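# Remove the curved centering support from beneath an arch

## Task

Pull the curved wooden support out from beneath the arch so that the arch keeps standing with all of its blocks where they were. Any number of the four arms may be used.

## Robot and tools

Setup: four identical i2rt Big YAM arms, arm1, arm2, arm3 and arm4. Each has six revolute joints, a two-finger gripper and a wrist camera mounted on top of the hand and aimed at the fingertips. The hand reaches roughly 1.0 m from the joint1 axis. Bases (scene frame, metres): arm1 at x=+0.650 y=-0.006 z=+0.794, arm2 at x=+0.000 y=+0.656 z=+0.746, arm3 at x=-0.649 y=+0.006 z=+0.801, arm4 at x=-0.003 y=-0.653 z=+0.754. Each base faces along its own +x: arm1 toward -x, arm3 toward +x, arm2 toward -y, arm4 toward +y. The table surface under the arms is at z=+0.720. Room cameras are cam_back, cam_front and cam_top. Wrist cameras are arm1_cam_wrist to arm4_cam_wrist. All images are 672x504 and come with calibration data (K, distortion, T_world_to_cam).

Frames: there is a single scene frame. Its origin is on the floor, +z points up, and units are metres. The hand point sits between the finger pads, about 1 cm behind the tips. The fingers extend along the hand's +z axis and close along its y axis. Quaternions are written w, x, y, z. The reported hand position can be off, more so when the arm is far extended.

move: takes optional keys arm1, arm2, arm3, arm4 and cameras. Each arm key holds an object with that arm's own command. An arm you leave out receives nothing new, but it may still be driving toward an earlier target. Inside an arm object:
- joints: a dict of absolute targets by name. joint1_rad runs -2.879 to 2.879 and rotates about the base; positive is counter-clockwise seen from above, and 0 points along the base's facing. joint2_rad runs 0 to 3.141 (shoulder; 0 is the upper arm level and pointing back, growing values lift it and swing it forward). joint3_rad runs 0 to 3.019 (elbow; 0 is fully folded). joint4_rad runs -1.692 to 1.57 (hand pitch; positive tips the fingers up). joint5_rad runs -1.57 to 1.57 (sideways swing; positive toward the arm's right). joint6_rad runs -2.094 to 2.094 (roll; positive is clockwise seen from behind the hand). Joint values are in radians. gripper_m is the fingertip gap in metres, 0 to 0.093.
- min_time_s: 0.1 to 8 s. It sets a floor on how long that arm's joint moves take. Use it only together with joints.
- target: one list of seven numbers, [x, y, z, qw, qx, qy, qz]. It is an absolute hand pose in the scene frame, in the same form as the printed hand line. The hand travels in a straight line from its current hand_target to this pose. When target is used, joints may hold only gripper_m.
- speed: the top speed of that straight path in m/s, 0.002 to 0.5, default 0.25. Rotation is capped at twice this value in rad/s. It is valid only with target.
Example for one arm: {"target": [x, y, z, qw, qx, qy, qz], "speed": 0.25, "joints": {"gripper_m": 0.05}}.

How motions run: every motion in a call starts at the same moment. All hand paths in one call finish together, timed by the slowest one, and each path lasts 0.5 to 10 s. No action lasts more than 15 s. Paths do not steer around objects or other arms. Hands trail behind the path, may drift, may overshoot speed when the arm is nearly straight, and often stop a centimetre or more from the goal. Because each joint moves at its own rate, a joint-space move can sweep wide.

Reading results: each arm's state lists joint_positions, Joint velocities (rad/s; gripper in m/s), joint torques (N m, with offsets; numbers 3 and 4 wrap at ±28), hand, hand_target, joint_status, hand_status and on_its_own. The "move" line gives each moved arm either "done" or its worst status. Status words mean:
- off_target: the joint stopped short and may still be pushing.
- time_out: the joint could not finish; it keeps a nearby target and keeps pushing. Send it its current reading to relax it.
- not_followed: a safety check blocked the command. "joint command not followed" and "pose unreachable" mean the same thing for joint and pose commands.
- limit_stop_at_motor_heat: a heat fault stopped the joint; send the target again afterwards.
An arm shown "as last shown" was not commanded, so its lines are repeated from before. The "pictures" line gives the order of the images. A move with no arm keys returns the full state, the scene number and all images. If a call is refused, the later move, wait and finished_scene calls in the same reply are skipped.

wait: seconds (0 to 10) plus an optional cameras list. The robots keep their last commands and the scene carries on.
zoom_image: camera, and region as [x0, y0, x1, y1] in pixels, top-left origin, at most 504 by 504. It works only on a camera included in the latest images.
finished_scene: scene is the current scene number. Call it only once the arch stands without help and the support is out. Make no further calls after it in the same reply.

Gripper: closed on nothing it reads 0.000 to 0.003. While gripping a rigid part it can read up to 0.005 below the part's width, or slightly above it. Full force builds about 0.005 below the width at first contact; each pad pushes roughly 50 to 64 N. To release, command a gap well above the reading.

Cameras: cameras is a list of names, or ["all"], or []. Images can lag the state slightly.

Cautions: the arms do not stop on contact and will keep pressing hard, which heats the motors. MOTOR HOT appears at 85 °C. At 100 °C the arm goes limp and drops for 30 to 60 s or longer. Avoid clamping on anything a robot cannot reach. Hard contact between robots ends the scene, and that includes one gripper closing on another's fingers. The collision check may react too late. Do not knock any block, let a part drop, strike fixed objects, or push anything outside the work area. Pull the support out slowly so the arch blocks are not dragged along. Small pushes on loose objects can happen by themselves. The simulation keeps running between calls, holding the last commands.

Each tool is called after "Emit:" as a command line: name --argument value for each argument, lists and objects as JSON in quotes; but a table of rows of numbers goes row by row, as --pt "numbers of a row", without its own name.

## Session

Emit:
move --cameras '["cam_top","cam_front","cam_back","arm1_cam_wrist"]'

Scene clock: 0.00 s.
Joint torques (N m): no reading
Motor temperatures (°C): arm1=[36 33 36 30 29 30 32] | arm2=[36 32 32 32 33 28 28] | arm3=[30 38 34 31 29 30 34] | arm4=[33 32 32 35 32 27 33]
Heat: arm1: hottest joint1_rad 36 °C; arm2: hottest joint1_rad 36 °C; arm3: hottest joint2_rad 38 °C; arm4: hottest joint4_rad 35 °C.
Joint velocities: within noise
arm1.joint_positions: joint1_rad=-0.792 joint2_rad=+0.597 joint3_rad=+1.317 joint4_rad=-1.235 joint5_rad=+0.036 joint6_rad=+0.139 gripper_m=+0.09396
arm1.joint_status: not commanded
arm1.hand: x=+0.4866 y=+0.1760 z=+1.3259 quat_wxyz=(-0.185, +0.761, -0.404, -0.473) (m; scene frame)
arm1.hand_target: x=+0.4882 y=+0.1742 z=+1.3369 quat_wxyz=(-0.188, +0.755, -0.401, -0.483) (m; scene frame)
arm1.hand_status: not commanded
arm2.joint_positions: joint1_rad=+0.031 joint2_rad=+0.603 joint3_rad=+1.457 joint4_rad=-1.387 joint5_rad=-0.263 joint6_rad=+0.761 gripper_m=+0.09396
arm2.joint_status: not commanded
arm2.hand: x=+0.0421 y=+0.4486 z=+1.3126 quat_wxyz=(-0.497, -0.768, -0.393, +0.094) (m; scene frame)
arm2.hand_target: x=+0.0421 y=+0.4516 z=+1.3209 quat_wxyz=(-0.505, -0.763, -0.391, +0.098) (m; scene frame)
arm2.hand_status: not commanded
arm3.joint_positions: joint1_rad=+0.554 joint2_rad=+0.643 joint3_rad=+1.438 joint4_rad=-1.241 joint5_rad=+0.294 joint6_rad=+0.554 gripper_m=+0.09396
arm3.joint_status: not commanded
arm3.hand: x=-0.4138 y=+0.1037 z=+1.3791 quat_wxyz=(-0.507, -0.061, -0.841, -0.178) (m; scene frame)
arm3.hand_target: x=-0.4167 y=+0.1018 z=+1.3926 quat_wxyz=(-0.517, -0.063, -0.833, -0.186) (m; scene frame)
arm3.hand_status: not commanded
arm4.joint_positions: joint1_rad=-0.454 joint2_rad=+0.631 joint3_rad=+1.450 joint4_rad=-1.565 joint5_rad=-0.075 joint6_rad=-0.150 gripper_m=+0.09396
arm4.joint_status: not commanded
arm4.hand: x=+0.0668 y=-0.4724 z=+1.2759 quat_wxyz=(-0.346, +0.552, -0.728, -0.214) (m; scene frame)
arm4.hand_target: x=+0.0658 y=-0.4742 z=+1.2836 quat_wxyz=(-0.354, +0.550, -0.724, -0.218) (m; scene frame)
arm4.hand_status: not commanded
pictures: arm1_cam_wrist, cam_back, cam_front, cam_top
camera_calibration:
arm1_cam_wrist: T_world_to_cam=[[0.797319, 0.596147, -0.0942867, -0.368986], [0.509163, -0.748247, -0.4253, 0.451023], [-0.324091, 0.291093, -0.900128, 1.42768], [0, 0, 0, 1]] pos_world=[0.527254, 0.141859, 1.44212]

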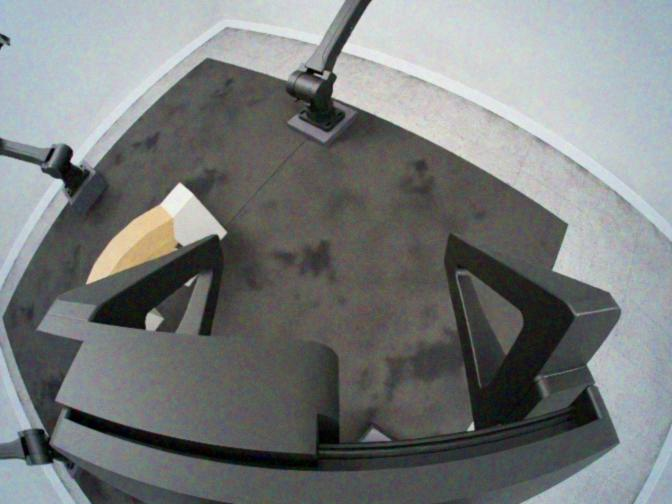

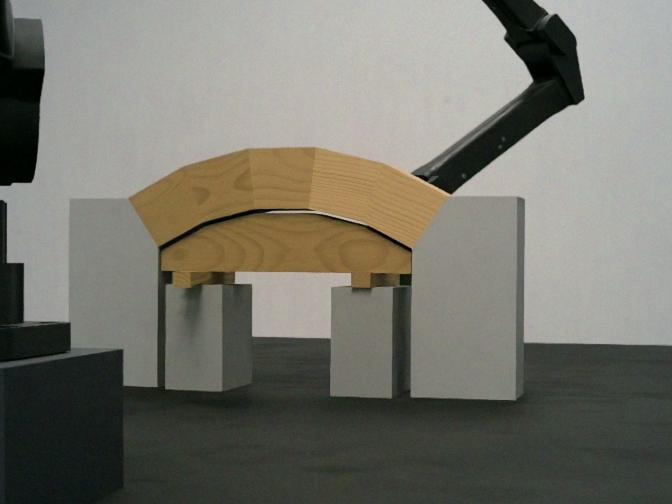

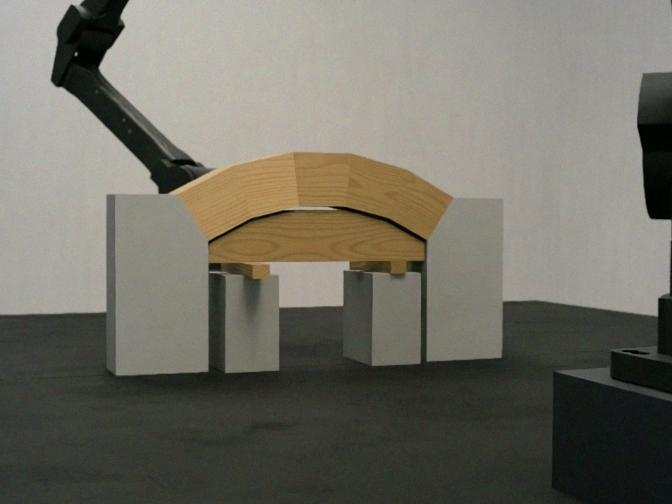

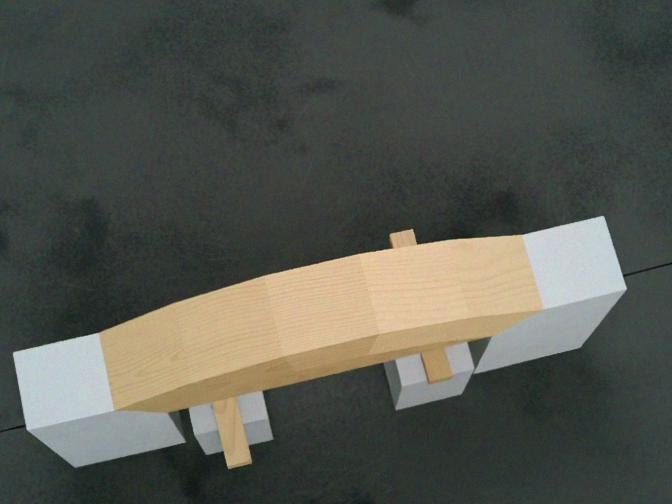

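Emit:
move --arm3 '{"target":[-0.14,0.032,0.875,0.5357,0.5357,0.4616,0.4616],"speed":0.35,"joints":{"gripper_m":0.0}}' --arm1 '{"target":[0.122,-0.027,0.888,-0.4569,-0.4569,0.5397,0.5397],"speed":0.35}' --cameras '["cam_top","arm3_cam_wrist","arm1_cam_wrist"]'

Scene clock: 6.00 s.
Joint torques (N m): arm1=[0.62 -9.11 4.29 3.64 0.13 -0.2] | arm2=[1.2 3.72 9.37 2.3 -0.03 -0.06] | arm3=[-0.03 -9.64 4.49 2.14 0.28 0.08] | arm4=[-0.97 3.9 8.51 2.15 -0.02 0.02]
Motor temperatures (°C): arm1=[36 33 37 30 28 30 32] | arm2=[36 31 32 32 33 28 28] | arm3=[30 38 35 31 29 29 34] | arm4=[33 32 32 35 32 27 33]
Heat: arm1: hottest joint3_rad 37 °C; arm2: hottest joint1_rad 36 °C; arm3: hottest joint2_rad 38 °C; arm4: hottest joint4_rad 35 °C.
move: arm1 off_target; arm3 done
Joint velocities: within noise
arm1.joint_positions: joint1_rad=+0.149 joint2_rad=+1.872 joint3_rad=+0.507 joint4_rad=+1.333 joint5_rad=+0.300 joint6_rad=+1.580 gripper_m=+0.09396
arm1.joint_status: not commanded
arm1.hand: x=+0.1308 y=-0.0193 z=+0.8866 quat_wxyz=(+0.446, +0.462, -0.547, -0.537) (m; scene frame)
arm1.hand_target: x=+0.1225 y=-0.0271 z=+0.8879 quat_wxyz=(+0.457, +0.457, -0.540, -0.539) (m; scene frame)
arm1.hand_status: off_target (0.012 m and 1.6 deg from the pose sent, 0.605 m and 85.1 deg at the start)
arm2, arm4: as last shown
arm3.joint_positions: joint1_rad=+0.112 joint2_rad=+1.936 joint3_rad=+0.465 joint4_rad=+1.451 joint5_rad=+0.298 joint6_rad=+1.568 gripper_m=+0.00017
arm3.joint_status: all done
arm3.hand: x=-0.1475 y=+0.0302 z=+0.8720 quat_wxyz=(-0.532, -0.538, -0.472, -0.452) (m; scene frame)
arm3.hand_target: x=-0.1402 y=+0.0319 z=+0.8750 quat_wxyz=(-0.535, -0.536, -0.462, -0.461) (m; scene frame)
arm3.hand_status: done (0.008 m and 1.7 deg from the pose sent, 0.578 m and 78.4 deg at the start)
pictures: arm1_cam_wrist, arm3_cam_wrist, cam_top
camera_calibration:
arm1_cam_wrist: T_world_to_cam=[[0.0393118, 0.00121161, -0.999226, 0.879653], [0.428772, -0.903275, 0.0157736, -0.0843705], [-0.902557, -0.42906, -0.0360289, 0.269561], [0, 0, 0, 1]] pos_world=[0.244889, 0.0383823, 0.890015]
arm3_cam_wrist: T_world_to_cam=[[-0.0129778, -0.0096764, -0.999869, 0.871091], [-0.486874, 0.87347, -0.00213378, -0.0944353], [0.873376, 0.486782, -0.0160469, 0.255892], [0, 0, 0, 1]] pos_world=[-0.258164, -0.0336485, 0.874882]

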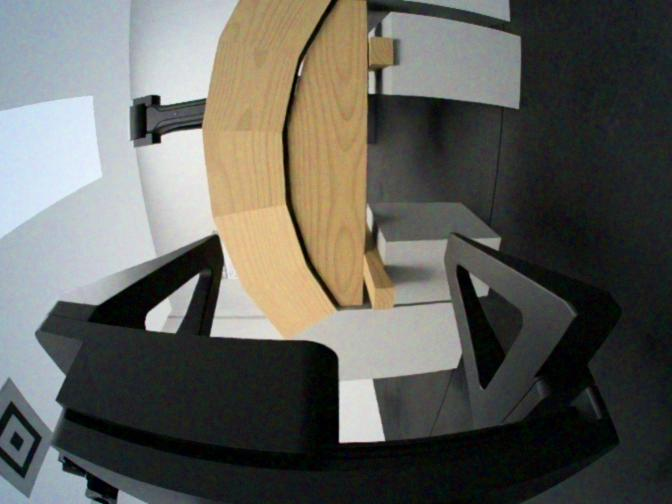

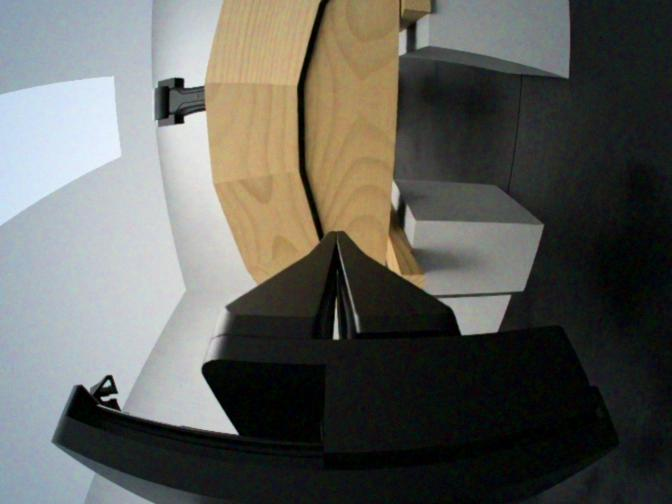

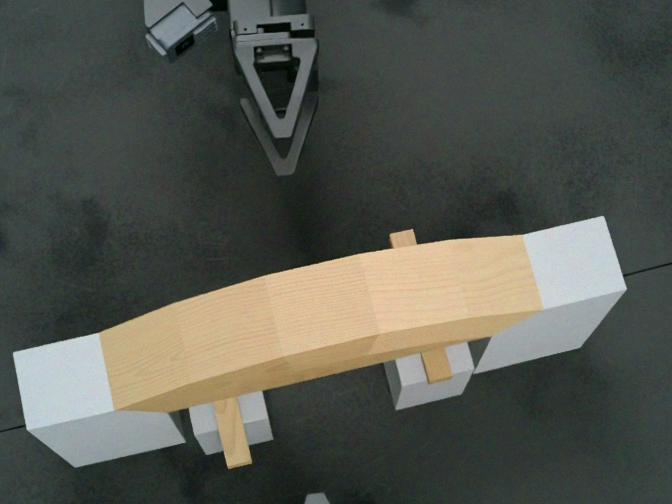

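Emit:
move --arm3 '{"target":[-0.068,0.015,0.84,0.5357,0.5357,0.4616,0.4616],"speed":0.15}'

Emit:
move --arm3 '{"target":[-0.028,0.009,0.838,0.5357,0.5357,0.4616,0.4616],"speed":0.04}' --cameras '["cam_top","arm3_cam_wrist"]'

Scene clock: 8.00 s.
Joint torques (N m): arm1=[0.62 -8.82 4.3 3.52 0.13 -0.2] | arm2=[0.97 3.78 9.39 2.28 -0.02 -0.05] | arm3=[-1.2 -12.1 5.15 0.98 0.03 0.09] | arm4=[-0.85 4.42 8.58 2.14 -0.01 0.03]
Motor temperatures (°C): arm1=[36 33 37 30 28 30 32] | arm2=[36 31 32 32 33 28 28] | arm3=[30 38 35 31 29 29 34] | arm4=[33 32 32 35 32 27 33]
Heat: arm1: hottest joint3_rad 37 °C; arm2: hottest joint1_rad 36 °C; arm3: hottest joint2_rad 38 °C; arm4: hottest joint4_rad 35 °C.
move: arm3 done
Joint velocities: within noise
arm1, arm2, arm4: as last shown
arm1.hand_target: x=+0.1225 y=-0.0271 z=+0.8880 quat_wxyz=(+0.457, +0.457, -0.540, -0.539) (m; scene frame)
arm3.joint_positions: joint1_rad=+0.056 joint2_rad=+2.098 joint3_rad=+0.677 joint4_rad=+1.429 joint5_rad=+0.236 joint6_rad=+1.568 gripper_m=+0.00017
arm3.joint_status: not commanded
arm3.hand: x=-0.0760 y=+0.0187 z=+0.8445 quat_wxyz=(-0.537, -0.532, -0.465, -0.461) (m; scene frame)
arm3.hand_target: x=-0.0683 y=+0.0149 z=+0.8402 quat_wxyz=(-0.536, -0.536, -0.461, -0.462) (m; scene frame)
arm3.hand_status: done (0.010 m and 0.6 deg from the pose sent, 0.087 m and 1.7 deg at the start)
pictures: none

Scene clock: 9.57 s.
Joint torques (N m): arm1=[0.67 -8.82 4.33 3.48 0.13 -0.2] | arm2=[1.26 3.72 9.36 2.32 -0.01 -0.07] | arm3=[-1.14 -12.98 6.67 0.85 -0.01 0.09] | arm4=[-0.85 3.84 8.66 2.06 0.02 0.02]
Motor temperatures (°C): arm1=[36 33 37 30 28 30 31] | arm2=[36 31 32 32 33 28 28] | arm3=[30 38 35 31 29 29 34] | arm4=[33 32 32 35 32 27 33]
Heat: arm1: hottest joint3_rad 37 °C; arm2: hottest joint1_rad 36 °C; arm3: hottest joint2_rad 38 °C; arm4: hottest joint4_rad 35 °C.
move: arm3 off_target
Joint velocities: within noise
arm1, arm2, arm4: as last shown
arm3.joint_positions: joint1_rad=+0.037 joint2_rad=+2.126 joint3_rad=+0.780 joint4_rad=+1.349 joint5_rad=+0.217 joint6_rad=+1.568 gripper_m=+0.00017
arm3.joint_status: not commanded
arm3.hand: x=-0.0392 y=+0.0144 z=+0.8412 quat_wxyz=(-0.535, -0.533, -0.467, -0.460) (m; scene frame)
arm3.hand_target: x=-0.0285 y=+0.0090 z=+0.8382 quat_wxyz=(-0.536, -0.536, -0.462, -0.462) (m; scene frame)
arm3.hand_status: off_target (0.013 m and 0.7 deg from the pose sent, 0.049 m and 0.6 deg at the start)
pictures: arm3_cam_wrist, cam_top
camera_calibration:
arm3_cam_wrist: T_world_to_cam=[[0.00963559, -0.00637518, -0.999933, 0.842411], [-0.492219, 0.870411, -0.0102925, -0.021285], [0.870418, 0.492285, 0.00524893, 0.15042], [0, 0, 0, 1]] pos_world=[-0.149522, -0.0501523, 0.841347]

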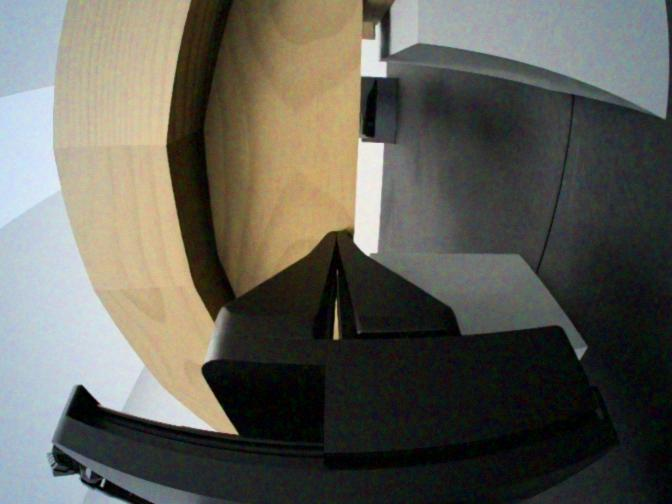

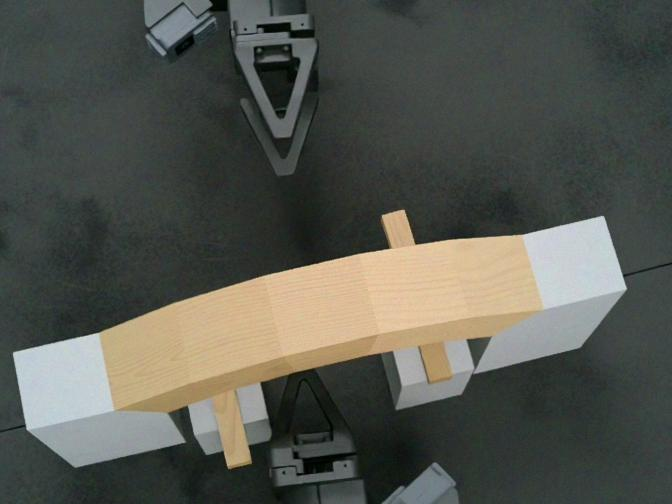

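Emit:
move --arm3 '{"target":[-0.008,0.006,0.838,0.5357,0.5357,0.4616,0.4616],"speed":0.04}' --cameras '["cam_top","arm1_cam_wrist","cam_front"]'

Scene clock: 10.80 s.
Joint torques (N m): arm1=[0.5 -8.94 4.3 3.49 0.12 -0.19] | arm2=[1.14 3.72 9.36 2.28 0 -0.06] | arm3=[-1.32 -13.68 7.16 0.92 0.02 0.09] | arm4=[-0.85 4.07 8.49 2.15 0 0.04]
Motor temperatures (°C): arm1=[36 33 37 30 28 30 31] | arm2=[36 31 33 32 33 28 28] | arm3=[30 38 36 31 29 29 34] | arm4=[33 32 32 35 32 27 33]
Heat: arm1: hottest joint3_rad 37 °C; arm2: hottest joint1_rad 36 °C; arm3: hottest joint2_rad 38 °C; arm4: hottest joint4_rad 35 °C.
move: arm3 off_target
Joint velocities: within noise
arm1, arm2, arm4: as last shown
arm3.joint_positions: joint1_rad=+0.030 joint2_rad=+2.141 joint3_rad=+0.836 joint4_rad=+1.306 joint5_rad=+0.206 joint6_rad=+1.568 gripper_m=+0.00017
arm3.joint_status: not commanded
arm3.hand: x=-0.0195 y=+0.0128 z=+0.8404 quat_wxyz=(-0.534, -0.532, -0.468, -0.460) (m; scene frame)
arm3.hand_target: x=-0.0086 y=+0.0059 z=+0.8381 quat_wxyz=(-0.536, -0.536, -0.462, -0.461) (m; scene frame)
arm3.hand_status: off_target (0.014 m and 0.9 deg from the pose sent, 0.033 m and 0.7 deg at the start)
pictures: arm1_cam_wrist, cam_front, cam_top
camera_calibration:
arm1_cam_wrist: T_world_to_cam=[[0.0393118, 0.00121161, -0.999226, 0.879653], [0.428772, -0.903275, 0.0157736, -0.0843705], [-0.902557, -0.42906, -0.0360289, 0.269561], [0, 0, 0, 1]] pos_world=[0.244889, 0.0383823, 0.890015]

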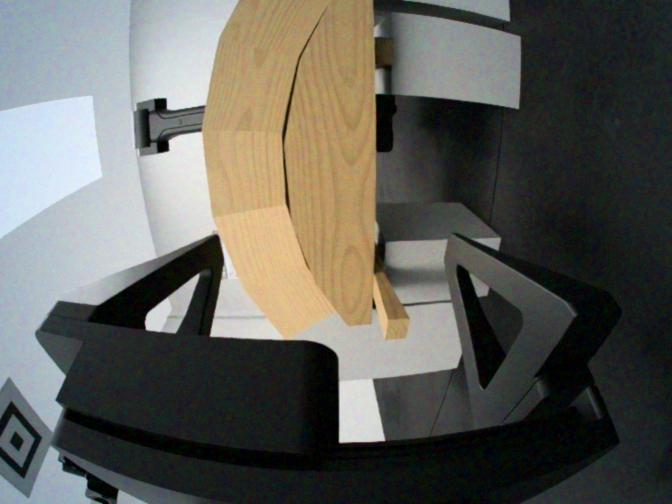

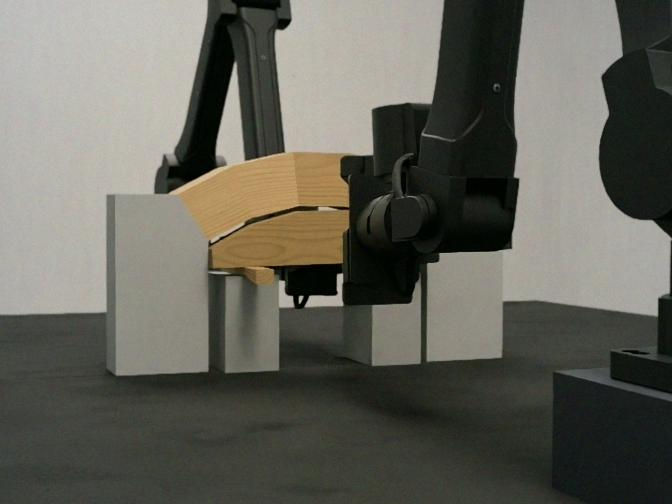

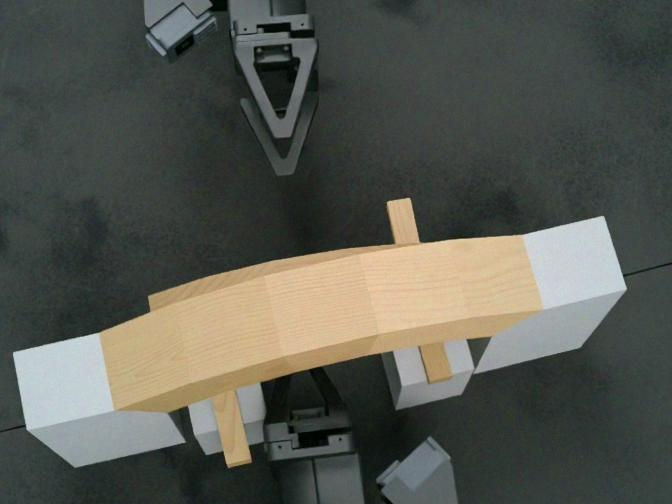

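Emit:
move --arm3 '{"target":[-0.045,0.009,0.838,0.5357,0.5357,0.4616,0.4616],"speed":0.12}'

Emit:
move --arm3 '{"target":[-0.045,-0.029,0.84,0.5357,0.5357,0.4616,0.4616],"speed":0.12}'

Emit:
move --arm3 '{"target":[-0.002,-0.035,0.838,0.5357,0.5357,0.4616,0.4616],"speed":0.05}' --cameras '["cam_top","arm1_cam_wrist","cam_front"]'

Scene clock: 12.23 s.
Joint torques (N m): arm1=[0.56 -9 4.27 3.49 0.13 -0.2] | arm2=[1.14 3.78 9.36 2.29 -0.01 -0.05] | arm3=[-0.38 -15.33 3.15 2.19 0.27 0.08] | arm4=[-0.73 4.25 8.66 2.09 0 0.04]
Motor temperatures (°C): arm1=[36 33 37 30 28 30 31] | arm2=[36 31 33 32 33 28 28] | arm3=[30 38 36 31 29 29 34] | arm4=[33 32 32 35 32 27 33]
Heat: arm1: hottest joint3_rad 37 °C; arm2: hottest joint1_rad 36 °C; arm3: hottest joint2_rad 38 °C; arm4: hottest joint4_rad 35 °C.
move: arm3 done
Joint velocities: within noise
arm1, arm2, arm4: as last shown
arm3.joint_positions: joint1_rad=+0.030 joint2_rad=+2.141 joint3_rad=+0.770 joint4_rad=+1.354 joint5_rad=+0.212 joint6_rad=+1.568 gripper_m=+0.00017
arm3.joint_status: not commanded
arm3.hand: x=-0.0443 y=+0.0101 z=+0.8303 quat_wxyz=(-0.532, -0.538, -0.472, -0.454) (m; scene frame)
arm3.hand_target: x=-0.0450 y=+0.0090 z=+0.8379 quat_wxyz=(-0.536, -0.536, -0.462, -0.462) (m; scene frame)
arm3.hand_status: done (0.008 m and 1.6 deg from the pose sent, 0.026 m and 0.9 deg at the start)
pictures: none

Scene clock: 13.50 s.
Joint torques (N m): arm1=[0.62 -8.76 4.33 3.49 0.13 -0.2] | arm2=[1.2 3.55 9.39 2.29 -0.03 -0.05] | arm3=[-0.38 -15.68 2.89 2.09 0.04 0.09] | arm4=[-0.73 4.13 8.51 2.26 0 0.04]
Motor temperatures (°C): arm1=[36 33 37 30 28 30 31] | arm2=[36 31 33 32 33 28 28] | arm3=[30 38 35 31 29 29 34] | arm4=[33 32 32 35 32 27 33]
Heat: arm1: hottest joint3_rad 37 °C; arm2: hottest joint1_rad 36 °C; arm3: hottest joint2_rad 38 °C; arm4: hottest joint4_rad 35 °C.
move: arm3 done
Joint velocities: within noise
arm1, arm2, arm4: as last shown
arm3.joint_positions: joint1_rad=-0.056 joint2_rad=+2.141 joint3_rad=+0.770 joint4_rad=+1.354 joint5_rad=+0.130 joint6_rad=+1.568 gripper_m=+0.00017
arm3.joint_status: not commanded
arm3.hand: x=-0.0435 y=-0.0278 z=+0.8305 quat_wxyz=(-0.532, -0.539, -0.470, -0.453) (m; scene frame)
arm3.hand_target: x=-0.0449 y=-0.0289 z=+0.8399 quat_wxyz=(-0.536, -0.536, -0.462, -0.462) (m; scene frame)
arm3.hand_status: done (0.010 m and 1.5 deg from the pose sent, 0.040 m and 1.6 deg at the start)
pictures: none

Scene clock: 14.93 s.
Joint torques (N m): arm1=[0.44 -8.82 4.3 3.49 0.13 -0.2] | arm2=[1.08 3.9 9.35 2.3 -0.01 -0.06] | arm3=[-1.08 -13.86 7.43 0.91 -0.02 0.09] | arm4=[-0.91 3.72 8.62 1.96 0 0.01]
Motor temperatures (°C): arm1=[36 33 37 30 28 30 31] | arm2=[36 31 33 32 33 28 28] | arm3=[30 38 36 31 29 29 34] | arm4=[33 32 33 35 32 27 33]
Heat: arm1: hottest joint3_rad 37 °C; arm2: hottest joint1_rad 36 °C; arm3: hottest joint2_rad 38 °C; arm4: hottest joint4_rad 35 °C.
move: arm3 off_target
Joint velocities: within noise
arm1, arm2, arm4: as last shown
arm3.joint_positions: joint1_rad=-0.059 joint2_rad=+2.146 joint3_rad=+0.851 joint4_rad=+1.295 joint5_rad=+0.120 joint6_rad=+1.568 gripper_m=+0.00017
arm3.joint_status: not commanded
arm3.hand: x=-0.0138 y=-0.0282 z=+0.8400 quat_wxyz=(-0.534, -0.533, -0.468, -0.460) (m; scene frame)
arm3.hand_target: x=-0.0027 y=-0.0351 z=+0.8381 quat_wxyz=(-0.536, -0.536, -0.462, -0.461) (m; scene frame)
arm3.hand_status: off_target (0.014 m and 0.8 deg from the pose sent, 0.043 m and 1.5 deg at the start)
pictures: arm1_cam_wrist, cam_front, cam_top
camera_calibration:
arm1_cam_wrist: T_world_to_cam=[[0.0393118, 0.00121161, -0.999226, 0.879653], [0.428772, -0.903275, 0.0157736, -0.0843705], [-0.902557, -0.42906, -0.0360289, 0.269561], [0, 0, 0, 1]] pos_world=[0.244889, 0.0383823, 0.890015]

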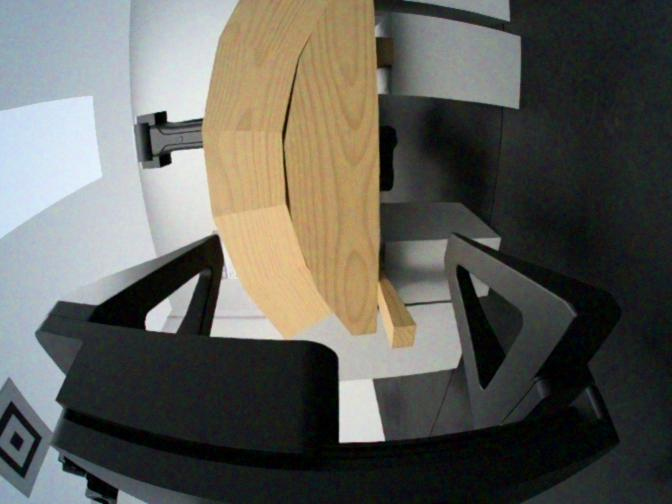

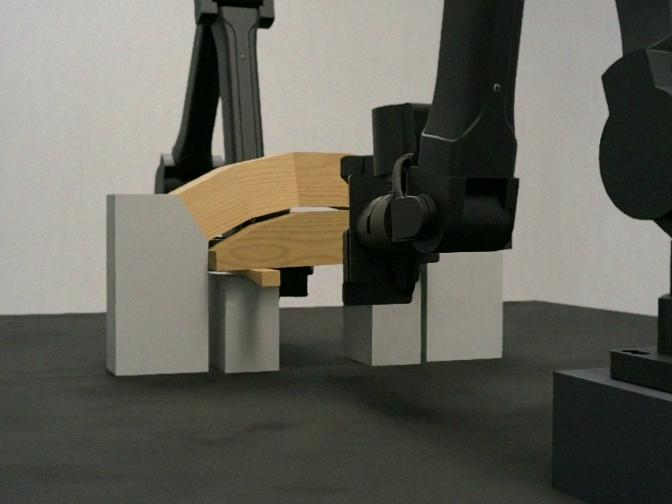

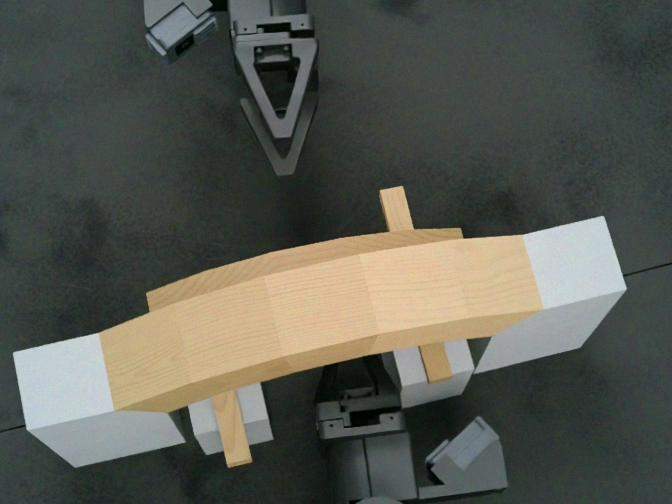

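Emit:
move --arm1 '{"target":[0.025,-0.016,0.876,-0.4569,-0.4569,0.5397,0.5397],"speed":0.1}' --cameras '["cam_top","arm1_cam_wrist"]'

Scene clock: 17.17 s.
Joint torques (N m): arm1=[-1.49 -12.1 5.9 1.61 -0.11 -0.2] | arm2=[1.38 3.84 9.39 2.28 -0.02 -0.08] | arm3=[-1.08 -13.92 7.45 0.92 -0.01 0.1] | arm4=[-1.26 3.96 8.58 2.09 -0.01 0.03]
Motor temperatures (°C): arm1=[36 33 37 30 28 30 31] | arm2=[36 31 33 32 33 28 28] | arm3=[30 39 36 31 29 29 34] | arm4=[33 32 33 35 32 27 33]
Heat: arm1: hottest joint3_rad 37 °C; arm2: hottest joint1_rad 36 °C; arm3: hottest joint2_rad 39 °C; arm4: hottest joint4_rad 35 °C.
move: arm1 off_target
Joint velocities: within noise
arm1.joint_positions: joint1_rad=+0.122 joint2_rad=+2.000 joint3_rad=+0.775 joint4_rad=+1.232 joint5_rad=+0.253 joint6_rad=+1.580 gripper_m=+0.09396
arm1.joint_status: not commanded
arm1.hand: x=+0.0362 y=-0.0226 z=+0.8853 quat_wxyz=(+0.463, +0.456, -0.535, -0.540) (m; scene frame)
arm1.hand_target: x=+0.0258 y=-0.0160 z=+0.8762 quat_wxyz=(+0.457, +0.457, -0.540, -0.540) (m; scene frame)
arm1.hand_status: off_target (0.016 m and 0.9 deg from the pose sent, 0.106 m and 1.6 deg at the start)
arm2.joint_positions: joint1_rad=+0.031 joint2_rad=+0.603 joint3_rad=+1.457 joint4_rad=-1.387 joint5_rad=-0.263 joint6_rad=+0.761 gripper_m=+0.09396
arm2.joint_status: not commanded
arm2.hand: x=+0.0421 y=+0.4486 z=+1.3126 quat_wxyz=(-0.497, -0.768, -0.393, +0.094) (m; scene frame)
arm2.hand_target: x=+0.0421 y=+0.4516 z=+1.3209 quat_wxyz=(-0.505, -0.763, -0.391, +0.098) (m; scene frame)
arm2.hand_status: not commanded
arm3: as last shown
arm4.joint_positions: joint1_rad=-0.454 joint2_rad=+0.631 joint3_rad=+1.450 joint4_rad=-1.565 joint5_rad=-0.075 joint6_rad=-0.150 gripper_m=+0.09396
arm4.joint_status: not commanded
arm4.hand: x=+0.0668 y=-0.4724 z=+1.2759 quat_wxyz=(-0.346, +0.552, -0.728, -0.214) (m; scene frame)
arm4.hand_target: x=+0.0658 y=-0.4742 z=+1.2836 quat_wxyz=(-0.354, +0.550, -0.724, -0.218) (m; scene frame)
arm4.hand_status: not commanded
pictures: arm1_cam_wrist, cam_top
camera_calibration:
arm1_cam_wrist: T_world_to_cam=[[0.00133262, -0.00311714, -0.999994, 0.884025], [0.447639, -0.894208, 0.00338393, -0.0362587], [-0.894214, -0.44764, 0.00020371, 0.149914], [0, 0, 0, 1]] pos_world=[0.149108, 0.0374405, 0.884112]

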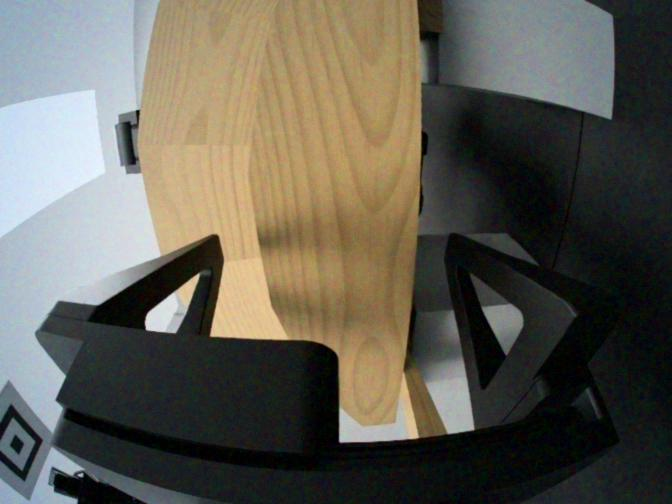

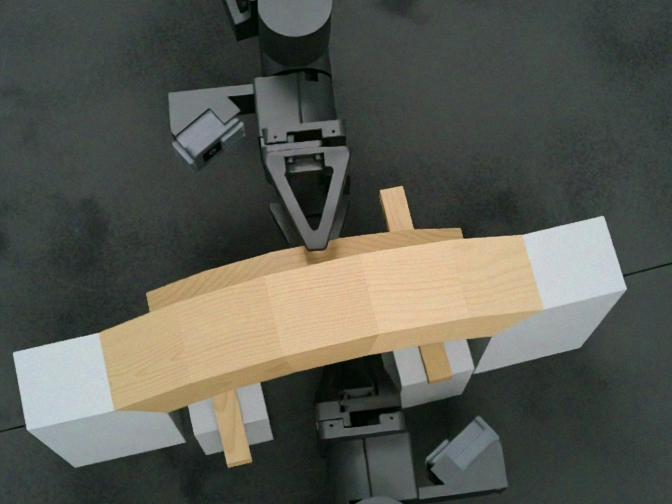

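Emit:
move --arm1 '{"joints":{"gripper_m":0.068}}' --cameras '["arm1_cam_wrist","cam_top"]'

Scene clock: 18.77 s.
Joint torques (N m): arm1=[-1.49 -11.99 5.74 1.61 -0.11 -0.2] | arm2=[1.14 3.72 9.33 2.28 -0.02 -0.06] | arm3=[-1.14 -13.86 7.39 0.88 -0.01 0.1] | arm4=[-1.14 4.42 8.59 2.06 0.01 0.03]
Motor temperatures (°C): arm1=[36 34 37 30 28 30 31] | arm2=[36 31 33 32 33 28 28] | arm3=[30 39 36 31 29 29 34] | arm4=[33 32 33 35 32 27 33]
Heat: arm1: hottest joint3_rad 37 °C; arm2: hottest joint1_rad 36 °C; arm3: hottest joint2_rad 39 °C; arm4: hottest joint4_rad 35 °C.
move: arm1 done
Joint velocities: within noise
arm1.joint_positions: joint1_rad=+0.122 joint2_rad=+2.000 joint3_rad=+0.775 joint4_rad=+1.232 joint5_rad=+0.253 joint6_rad=+1.580 gripper_m=+0.06819
arm1.joint_status: all done
arm1.hand: x=+0.0361 y=-0.0226 z=+0.8854 quat_wxyz=(+0.463, +0.456, -0.535, -0.540) (m; scene frame)
arm1.hand_target: x=+0.0258 y=-0.0160 z=+0.8763 quat_wxyz=(+0.457, +0.457, -0.540, -0.540) (m; scene frame)
arm1.hand_status: not commanded
arm2, arm3, arm4: as last shown
pictures: arm1_cam_wrist, cam_top
camera_calibration:
arm1_cam_wrist: T_world_to_cam=[[0.000930451, -0.00320798, -0.999994, 0.884187], [0.447639, -0.894208, 0.00328513, -0.0361717], [-0.894214, -0.447639, 0.000604002, 0.149337], [0, 0, 0, 1]] pos_world=[0.148908, 0.0373406, 0.884211]

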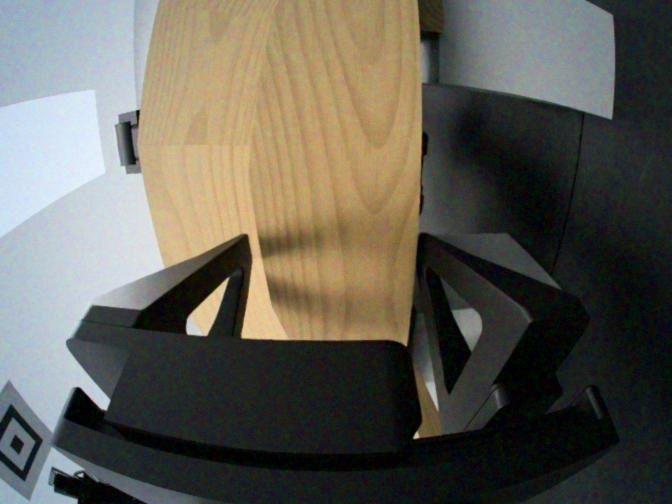

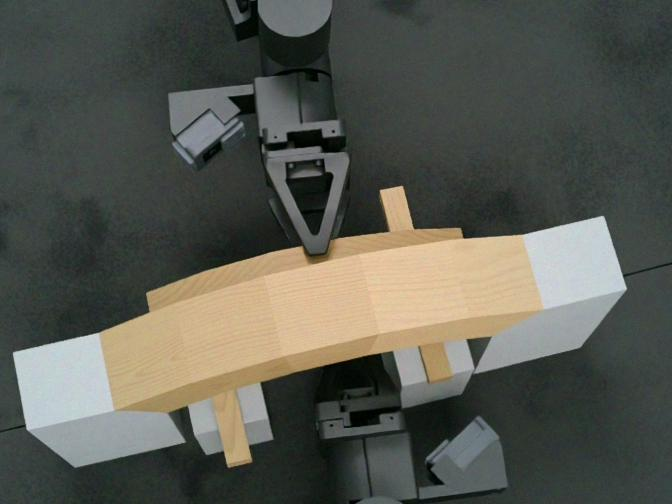

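Emit:
move --arm1 '{"joints":{"gripper_m":0.058}}'

Emit:
move --arm1 '{"joints":{"gripper_m":0.046}}' --cameras '["arm1_cam_wrist","cam_top","cam_front"]'

Scene clock: 19.60 s.
Joint torques (N m): arm1=[-1.38 -12.28 5.68 1.76 -0.1 -0.24] | arm2=[1.08 3.72 9.43 2.3 -0.02 -0.07] | arm3=[-1.14 -14.1 7.35 0.98 -0.02 0.1] | arm4=[-1.44 4.25 8.68 2.17 0.01 0.05]
Motor temperatures (°C): arm1=[36 34 37 30 28 30 31] | arm2=[36 31 33 32 33 28 28] | arm3=[30 39 36 31 29 29 34] | arm4=[33 32 33 35 32 27 33]
Heat: arm1: hottest joint3_rad 37 °C; arm2: hottest joint1_rad 36 °C; arm3: hottest joint2_rad 39 °C; arm4: hottest joint4_rad 35 °C.
move: arm1 done
Joint velocities: within noise
arm1.joint_positions: joint1_rad=+0.122 joint2_rad=+2.003 joint3_rad=+0.775 joint4_rad=+1.230 joint5_rad=+0.253 joint6_rad=+1.580 gripper_m=+0.05837
arm1.joint_status: all done
arm1.hand: x=+0.0362 y=-0.0226 z=+0.8831 quat_wxyz=(+0.462, +0.457, -0.536, -0.539) (m; scene frame)
arm1.hand_target: x=+0.0258 y=-0.0160 z=+0.8761 quat_wxyz=(+0.457, +0.457, -0.540, -0.540) (m; scene frame)
arm1.hand_status: not commanded
arm2, arm4: as last shown
arm3.joint_positions: joint1_rad=-0.059 joint2_rad=+2.147 joint3_rad=+0.852 joint4_rad=+1.294 joint5_rad=+0.120 joint6_rad=+1.568 gripper_m=+0.00017
arm3.joint_status: not commanded
arm3.hand: x=-0.0135 y=-0.0282 z=+0.8395 quat_wxyz=(-0.534, -0.534, -0.468, -0.459) (m; scene frame)
arm3.hand_target: x=-0.0027 y=-0.0349 z=+0.8381 quat_wxyz=(-0.536, -0.536, -0.462, -0.462) (m; scene frame)
arm3.hand_status: not commanded
pictures: none

Scene clock: 20.03 s.
Joint torques (N m): arm1=[-1.44 -12.28 5.74 1.72 -0.11 -0.19] | arm2=[0.97 3.6 9.33 2.25 0 -0.06] | arm3=[-1.2 -13.92 7.35 0.98 -0.01 0.09] | arm4=[-0.91 4.37 8.62 2.09 -0.01 0.02]
Motor temperatures (°C): arm1=[36 34 37 30 28 30 31] | arm2=[36 31 33 32 33 28 28] | arm3=[30 39 36 31 29 29 34] | arm4=[33 32 33 35 32 27 33]
Heat: arm1: hottest joint3_rad 37 °C; arm2: hottest joint1_rad 36 °C; arm3: hottest joint2_rad 39 °C; arm4: hottest joint4_rad 35 °C.
move: arm1 off_target
Joint velocities: within noise
arm1.joint_positions: joint1_rad=+0.122 joint2_rad=+2.003 joint3_rad=+0.775 joint4_rad=+1.230 joint5_rad=+0.253 joint6_rad=+1.579 gripper_m=+0.05671
arm1.joint_status: gripper_m off_target (ended at +0.05673, target +0.04600)
arm1.hand: x=+0.0362 y=-0.0226 z=+0.8831 quat_wxyz=(+0.462, +0.458, -0.536, -0.539) (m; scene frame)
arm1.hand_target: x=+0.0258 y=-0.0160 z=+0.8761 quat_wxyz=(+0.457, +0.457, -0.540, -0.540) (m; scene frame)
arm1.hand_status: not commanded
arm2, arm3, arm4: as last shown
pictures: arm1_cam_wrist, cam_front, cam_top
camera_calibration:
arm1_cam_wrist: T_world_to_cam=[[0.00602332, -0.0015354, -0.999981, 0.881767], [0.447586, -0.894232, 0.00406904, -0.0368494], [-0.894221, -0.447602, -0.00469902, 0.154239], [0, 0, 0, 1]] pos_world=[0.149106, 0.0374396, 0.882625]

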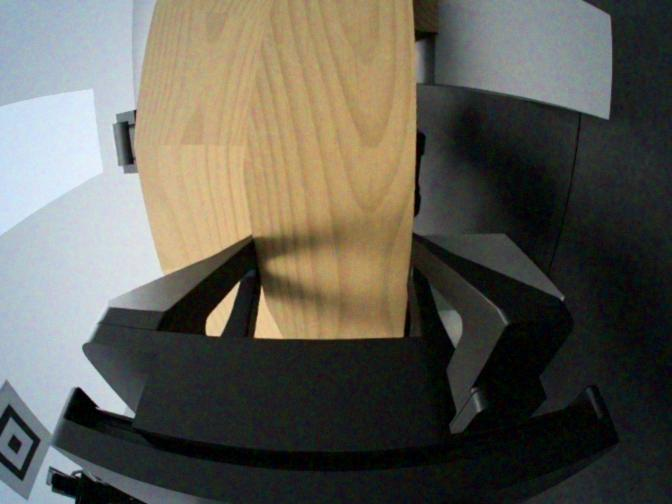

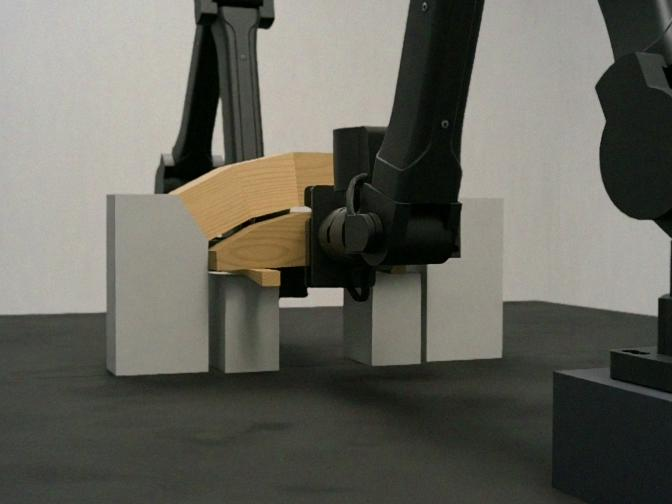

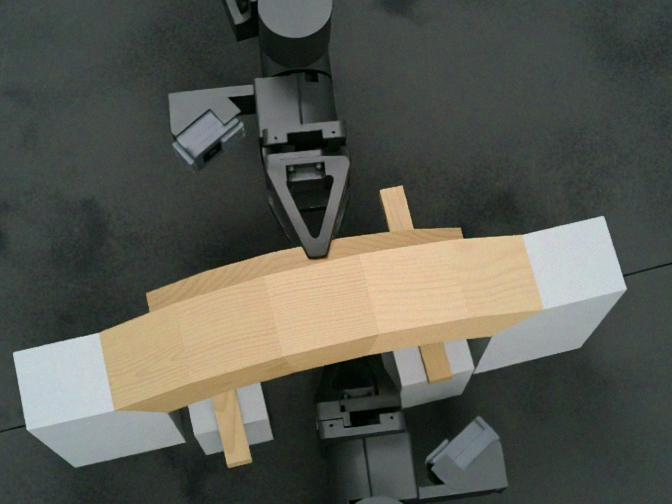

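Emit:
move --arm1 '{"target":[0.052,-0.020,0.884,-0.4569,-0.4569,0.5397,0.5397],"speed":0.04}' --arm3 '{"target":[-0.03,-0.031,0.838,0.5357,0.5357,0.4616,0.4616],"speed":0.04}' --cameras '["cam_front","cam_top"]'

Scene clock: 21.47 s.
Joint torques (N m): arm1=[-0.38 -14.62 2.04 2.91 0.3 -0.15] | arm2=[1.2 3.72 9.32 2.25 -0.02 -0.06] | arm3=[-0.44 -15.21 3.51 2.14 0.28 0.1] | arm4=[-1.2 4.31 8.68 2.1 0.04 0]
Motor temperatures (°C): arm1=[36 34 37 30 28 30 32] | arm2=[36 31 33 32 33 28 28] | arm3=[30 39 36 31 29 29 34] | arm4=[33 32 33 35 32 27 33]
Heat: arm1: hottest joint3_rad 37 °C; arm2: hottest joint1_rad 36 °C; arm3: hottest joint2_rad 39 °C; arm4: hottest joint4_rad 35 °C.
move: arm1 done; arm3 done
Joint velocities: arm1=[-0.005 0.005 -0.007 -0.002 -0.022 -0.168 0.001] | arm2=[within noise] | arm3=[within noise] | arm4=[within noise]
arm1.joint_positions: joint1_rad=+0.122 joint2_rad=+1.988 joint3_rad=+0.748 joint4_rad=+1.231 joint5_rad=+0.256 joint6_rad=+1.575 gripper_m=+0.05671
arm1.joint_status: not commanded
arm1.hand: x=+0.0454 y=-0.0211 z=+0.8819 quat_wxyz=(+0.456, +0.461, -0.538, -0.539) (m; scene frame)
arm1.hand_target: x=+0.0519 y=-0.0201 z=+0.8839 quat_wxyz=(+0.457, +0.457, -0.540, -0.540) (m; scene frame)
arm1.hand_status: done (0.007 m and 0.6 deg from the pose sent, 0.016 m and 0.7 deg at the start)
arm2, arm4: as last shown
arm3.joint_positions: joint1_rad=-0.059 joint2_rad=+2.147 joint3_rad=+0.811 joint4_rad=+1.323 joint5_rad=+0.121 joint6_rad=+1.568 gripper_m=+0.00017
arm3.joint_status: not commanded
arm3.hand: x=-0.0286 y=-0.0280 z=+0.8328 quat_wxyz=(-0.531, -0.536, -0.471, -0.456) (m; scene frame)
arm3.hand_target: x=-0.0300 y=-0.0309 z=+0.8379 quat_wxyz=(-0.536, -0.536, -0.462, -0.462) (m; scene frame)
arm3.hand_status: done (0.006 m and 1.4 deg from the pose sent, 0.017 m and 0.8 deg at the start)
pictures: cam_front, cam_top

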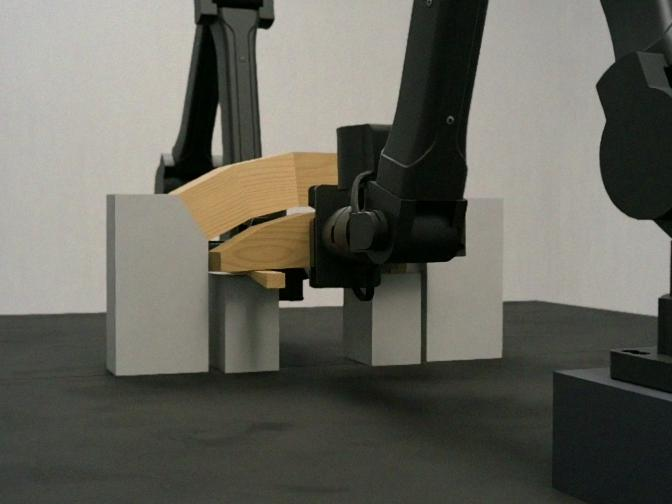

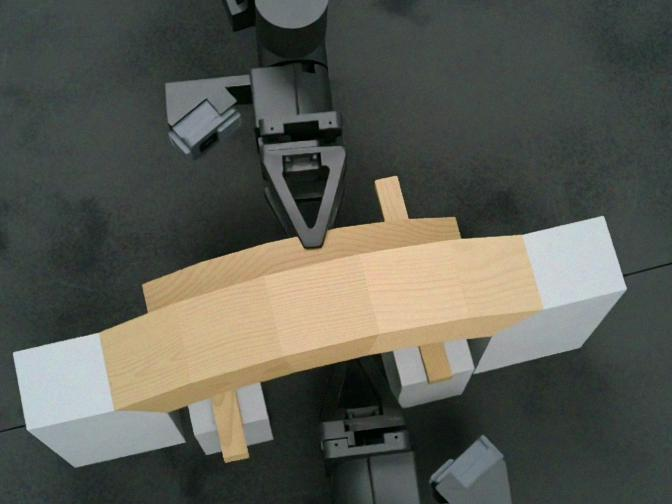

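Emit:
move --arm1 '{"target":[0.0665,-0.0222,0.887,-0.4569,-0.4569,0.5397,0.5397],"speed":0.04}' --arm3 '{"target":[-0.12,-0.018,0.842,0.5357,0.5357,0.4616,0.4616],"speed":0.1}' --cameras '["cam_front","cam_top"]'

Scene clock: 23.33 s.
Joint torques (N m): arm1=[0.32 -14.51 2.04 3 0.32 -0.08] | arm2=[1.2 3.84 9.39 2.36 0 -0.05] | arm3=[0.44 -14.62 1.31 2.21 0.29 0.09] | arm4=[-0.97 4.01 8.65 2.14 0 0]
Motor temperatures (°C): arm1=[36 34 37 30 28 30 32] | arm2=[36 31 33 32 33 28 28] | arm3=[30 39 36 31 29 29 34] | arm4=[33 32 33 35 32 27 33]
Heat: arm1: hottest joint3_rad 37 °C; arm2: hottest joint1_rad 36 °C; arm3: hottest joint2_rad 39 °C; arm4: hottest joint4_rad 35 °C.
move: arm1 done; arm3 off_target
Joint velocities: within noise
arm1.joint_positions: joint1_rad=+0.122 joint2_rad=+1.967 joint3_rad=+0.704 joint4_rad=+1.246 joint5_rad=+0.264 joint6_rad=+1.569 gripper_m=+0.05671
arm1.joint_status: not commanded
arm1.hand: x=+0.0607 y=-0.0183 z=+0.8819 quat_wxyz=(+0.450, +0.463, -0.540, -0.540) (m; scene frame)
arm1.hand_target: x=+0.0663 y=-0.0222 z=+0.8870 quat_wxyz=(+0.457, +0.457, -0.540, -0.540) (m; scene frame)
arm1.hand_status: done (0.009 m and 1.1 deg from the pose sent, 0.022 m and 0.5 deg at the start)
arm2, arm4: as last shown
arm3.joint_positions: joint1_rad=-0.043 joint2_rad=+2.118 joint3_rad=+0.562 joint4_rad=+1.522 joint5_rad=+0.150 joint6_rad=+1.568 gripper_m=+0.00017
arm3.joint_status: not commanded
arm3.hand: x=-0.1207 y=-0.0230 z=+0.8254 quat_wxyz=(-0.530, -0.544, -0.473, -0.446) (m; scene frame)
arm3.hand_target: x=-0.1200 y=-0.0180 z=+0.8416 quat_wxyz=(-0.536, -0.536, -0.462, -0.462) (m; scene frame)
arm3.hand_status: off_target (0.017 m and 2.5 deg from the pose sent, 0.092 m and 1.3 deg at the start)
pictures: cam_front, cam_top

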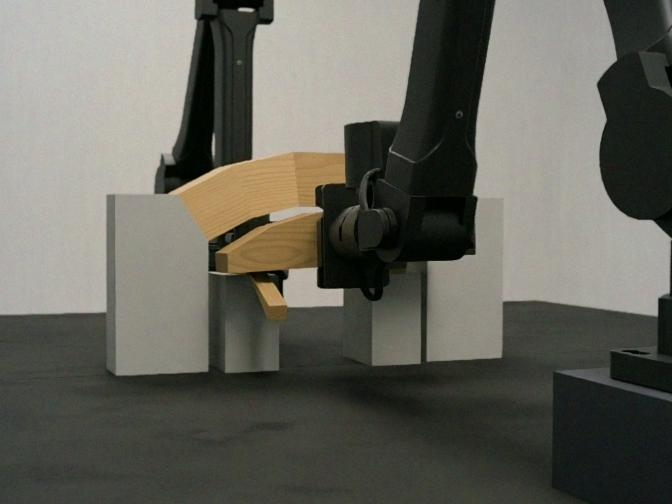

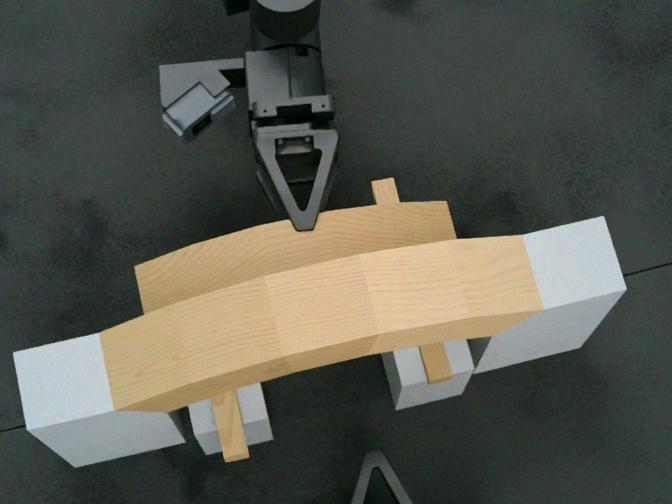

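Emit:
move --arm1 '{"target":[0.112,-0.027,0.892,-0.4569,-0.4569,0.5397,0.5397],"speed":0.07}' --cameras '["cam_front","cam_top"]'

Scene clock: 25.37 s.
Joint torques (N m): arm1=[0.56 -15.68 2.36 4.92 0.2 -0.1] | arm2=[1.14 3.6 9.32 2.29 -0.02 -0.05] | arm3=[0.5 -14.68 1.21 2.19 0.28 0.1] | arm4=[-0.97 4.19 8.58 2.09 -0.02 0.02]
Motor temperatures (°C): arm1=[36 34 37 30 28 30 32] | arm2=[36 31 33 32 32 28 28] | arm3=[30 39 36 31 29 29 34] | arm4=[33 32 33 35 32 27 33]
Heat: arm1: hottest joint3_rad 37 °C; arm2: hottest joint1_rad 36 °C; arm3: hottest joint2_rad 39 °C; arm4: hottest joint4_rad 35 °C.
move: arm1 off_target
Joint velocities: within noise
arm1.joint_positions: joint1_rad=+0.144 joint2_rad=+1.946 joint3_rad=+0.558 joint4_rad=+1.275 joint5_rad=+0.293 joint6_rad=+1.573 gripper_m=+0.05671
arm1.joint_status: not commanded
arm1.hand: x=+0.1161 y=-0.0194 z=+0.8511 quat_wxyz=(+0.420, +0.488, -0.560, -0.522) (m; scene frame)
arm1.hand_target: x=+0.1125 y=-0.0266 z=+0.8908 quat_wxyz=(+0.457, +0.457, -0.540, -0.539) (m; scene frame)
arm1.hand_status: off_target (0.042 m and 6.3 deg from the pose sent, 0.053 m and 1.1 deg at the start)
arm2, arm3, arm4: as last shown
arm3.hand_target: x=-0.1200 y=-0.0180 z=+0.8417 quat_wxyz=(-0.536, -0.536, -0.462, -0.462) (m; scene frame)
pictures: cam_front, cam_top

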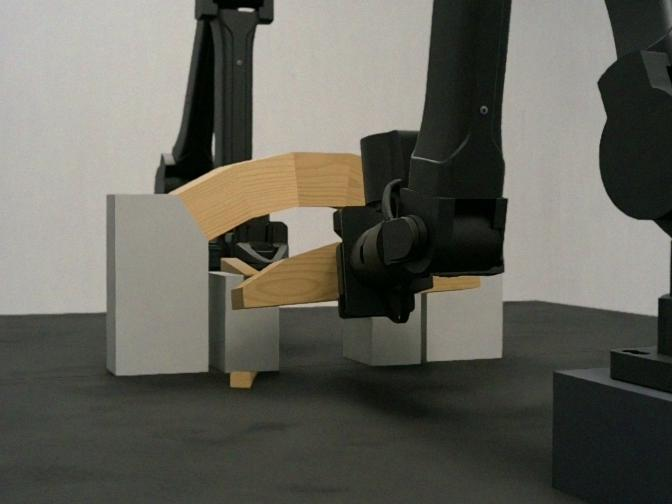

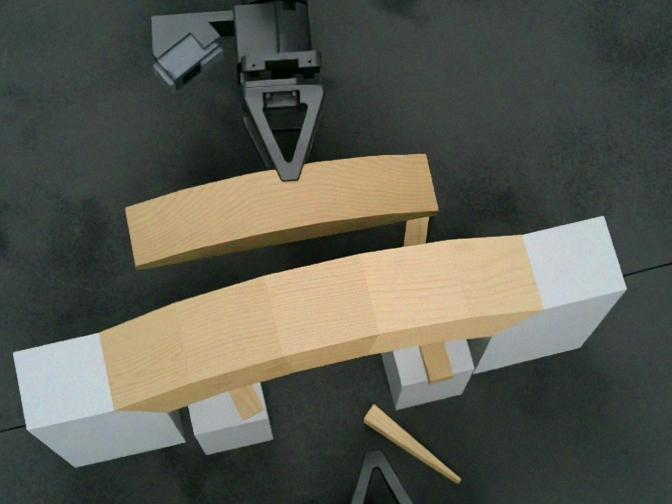

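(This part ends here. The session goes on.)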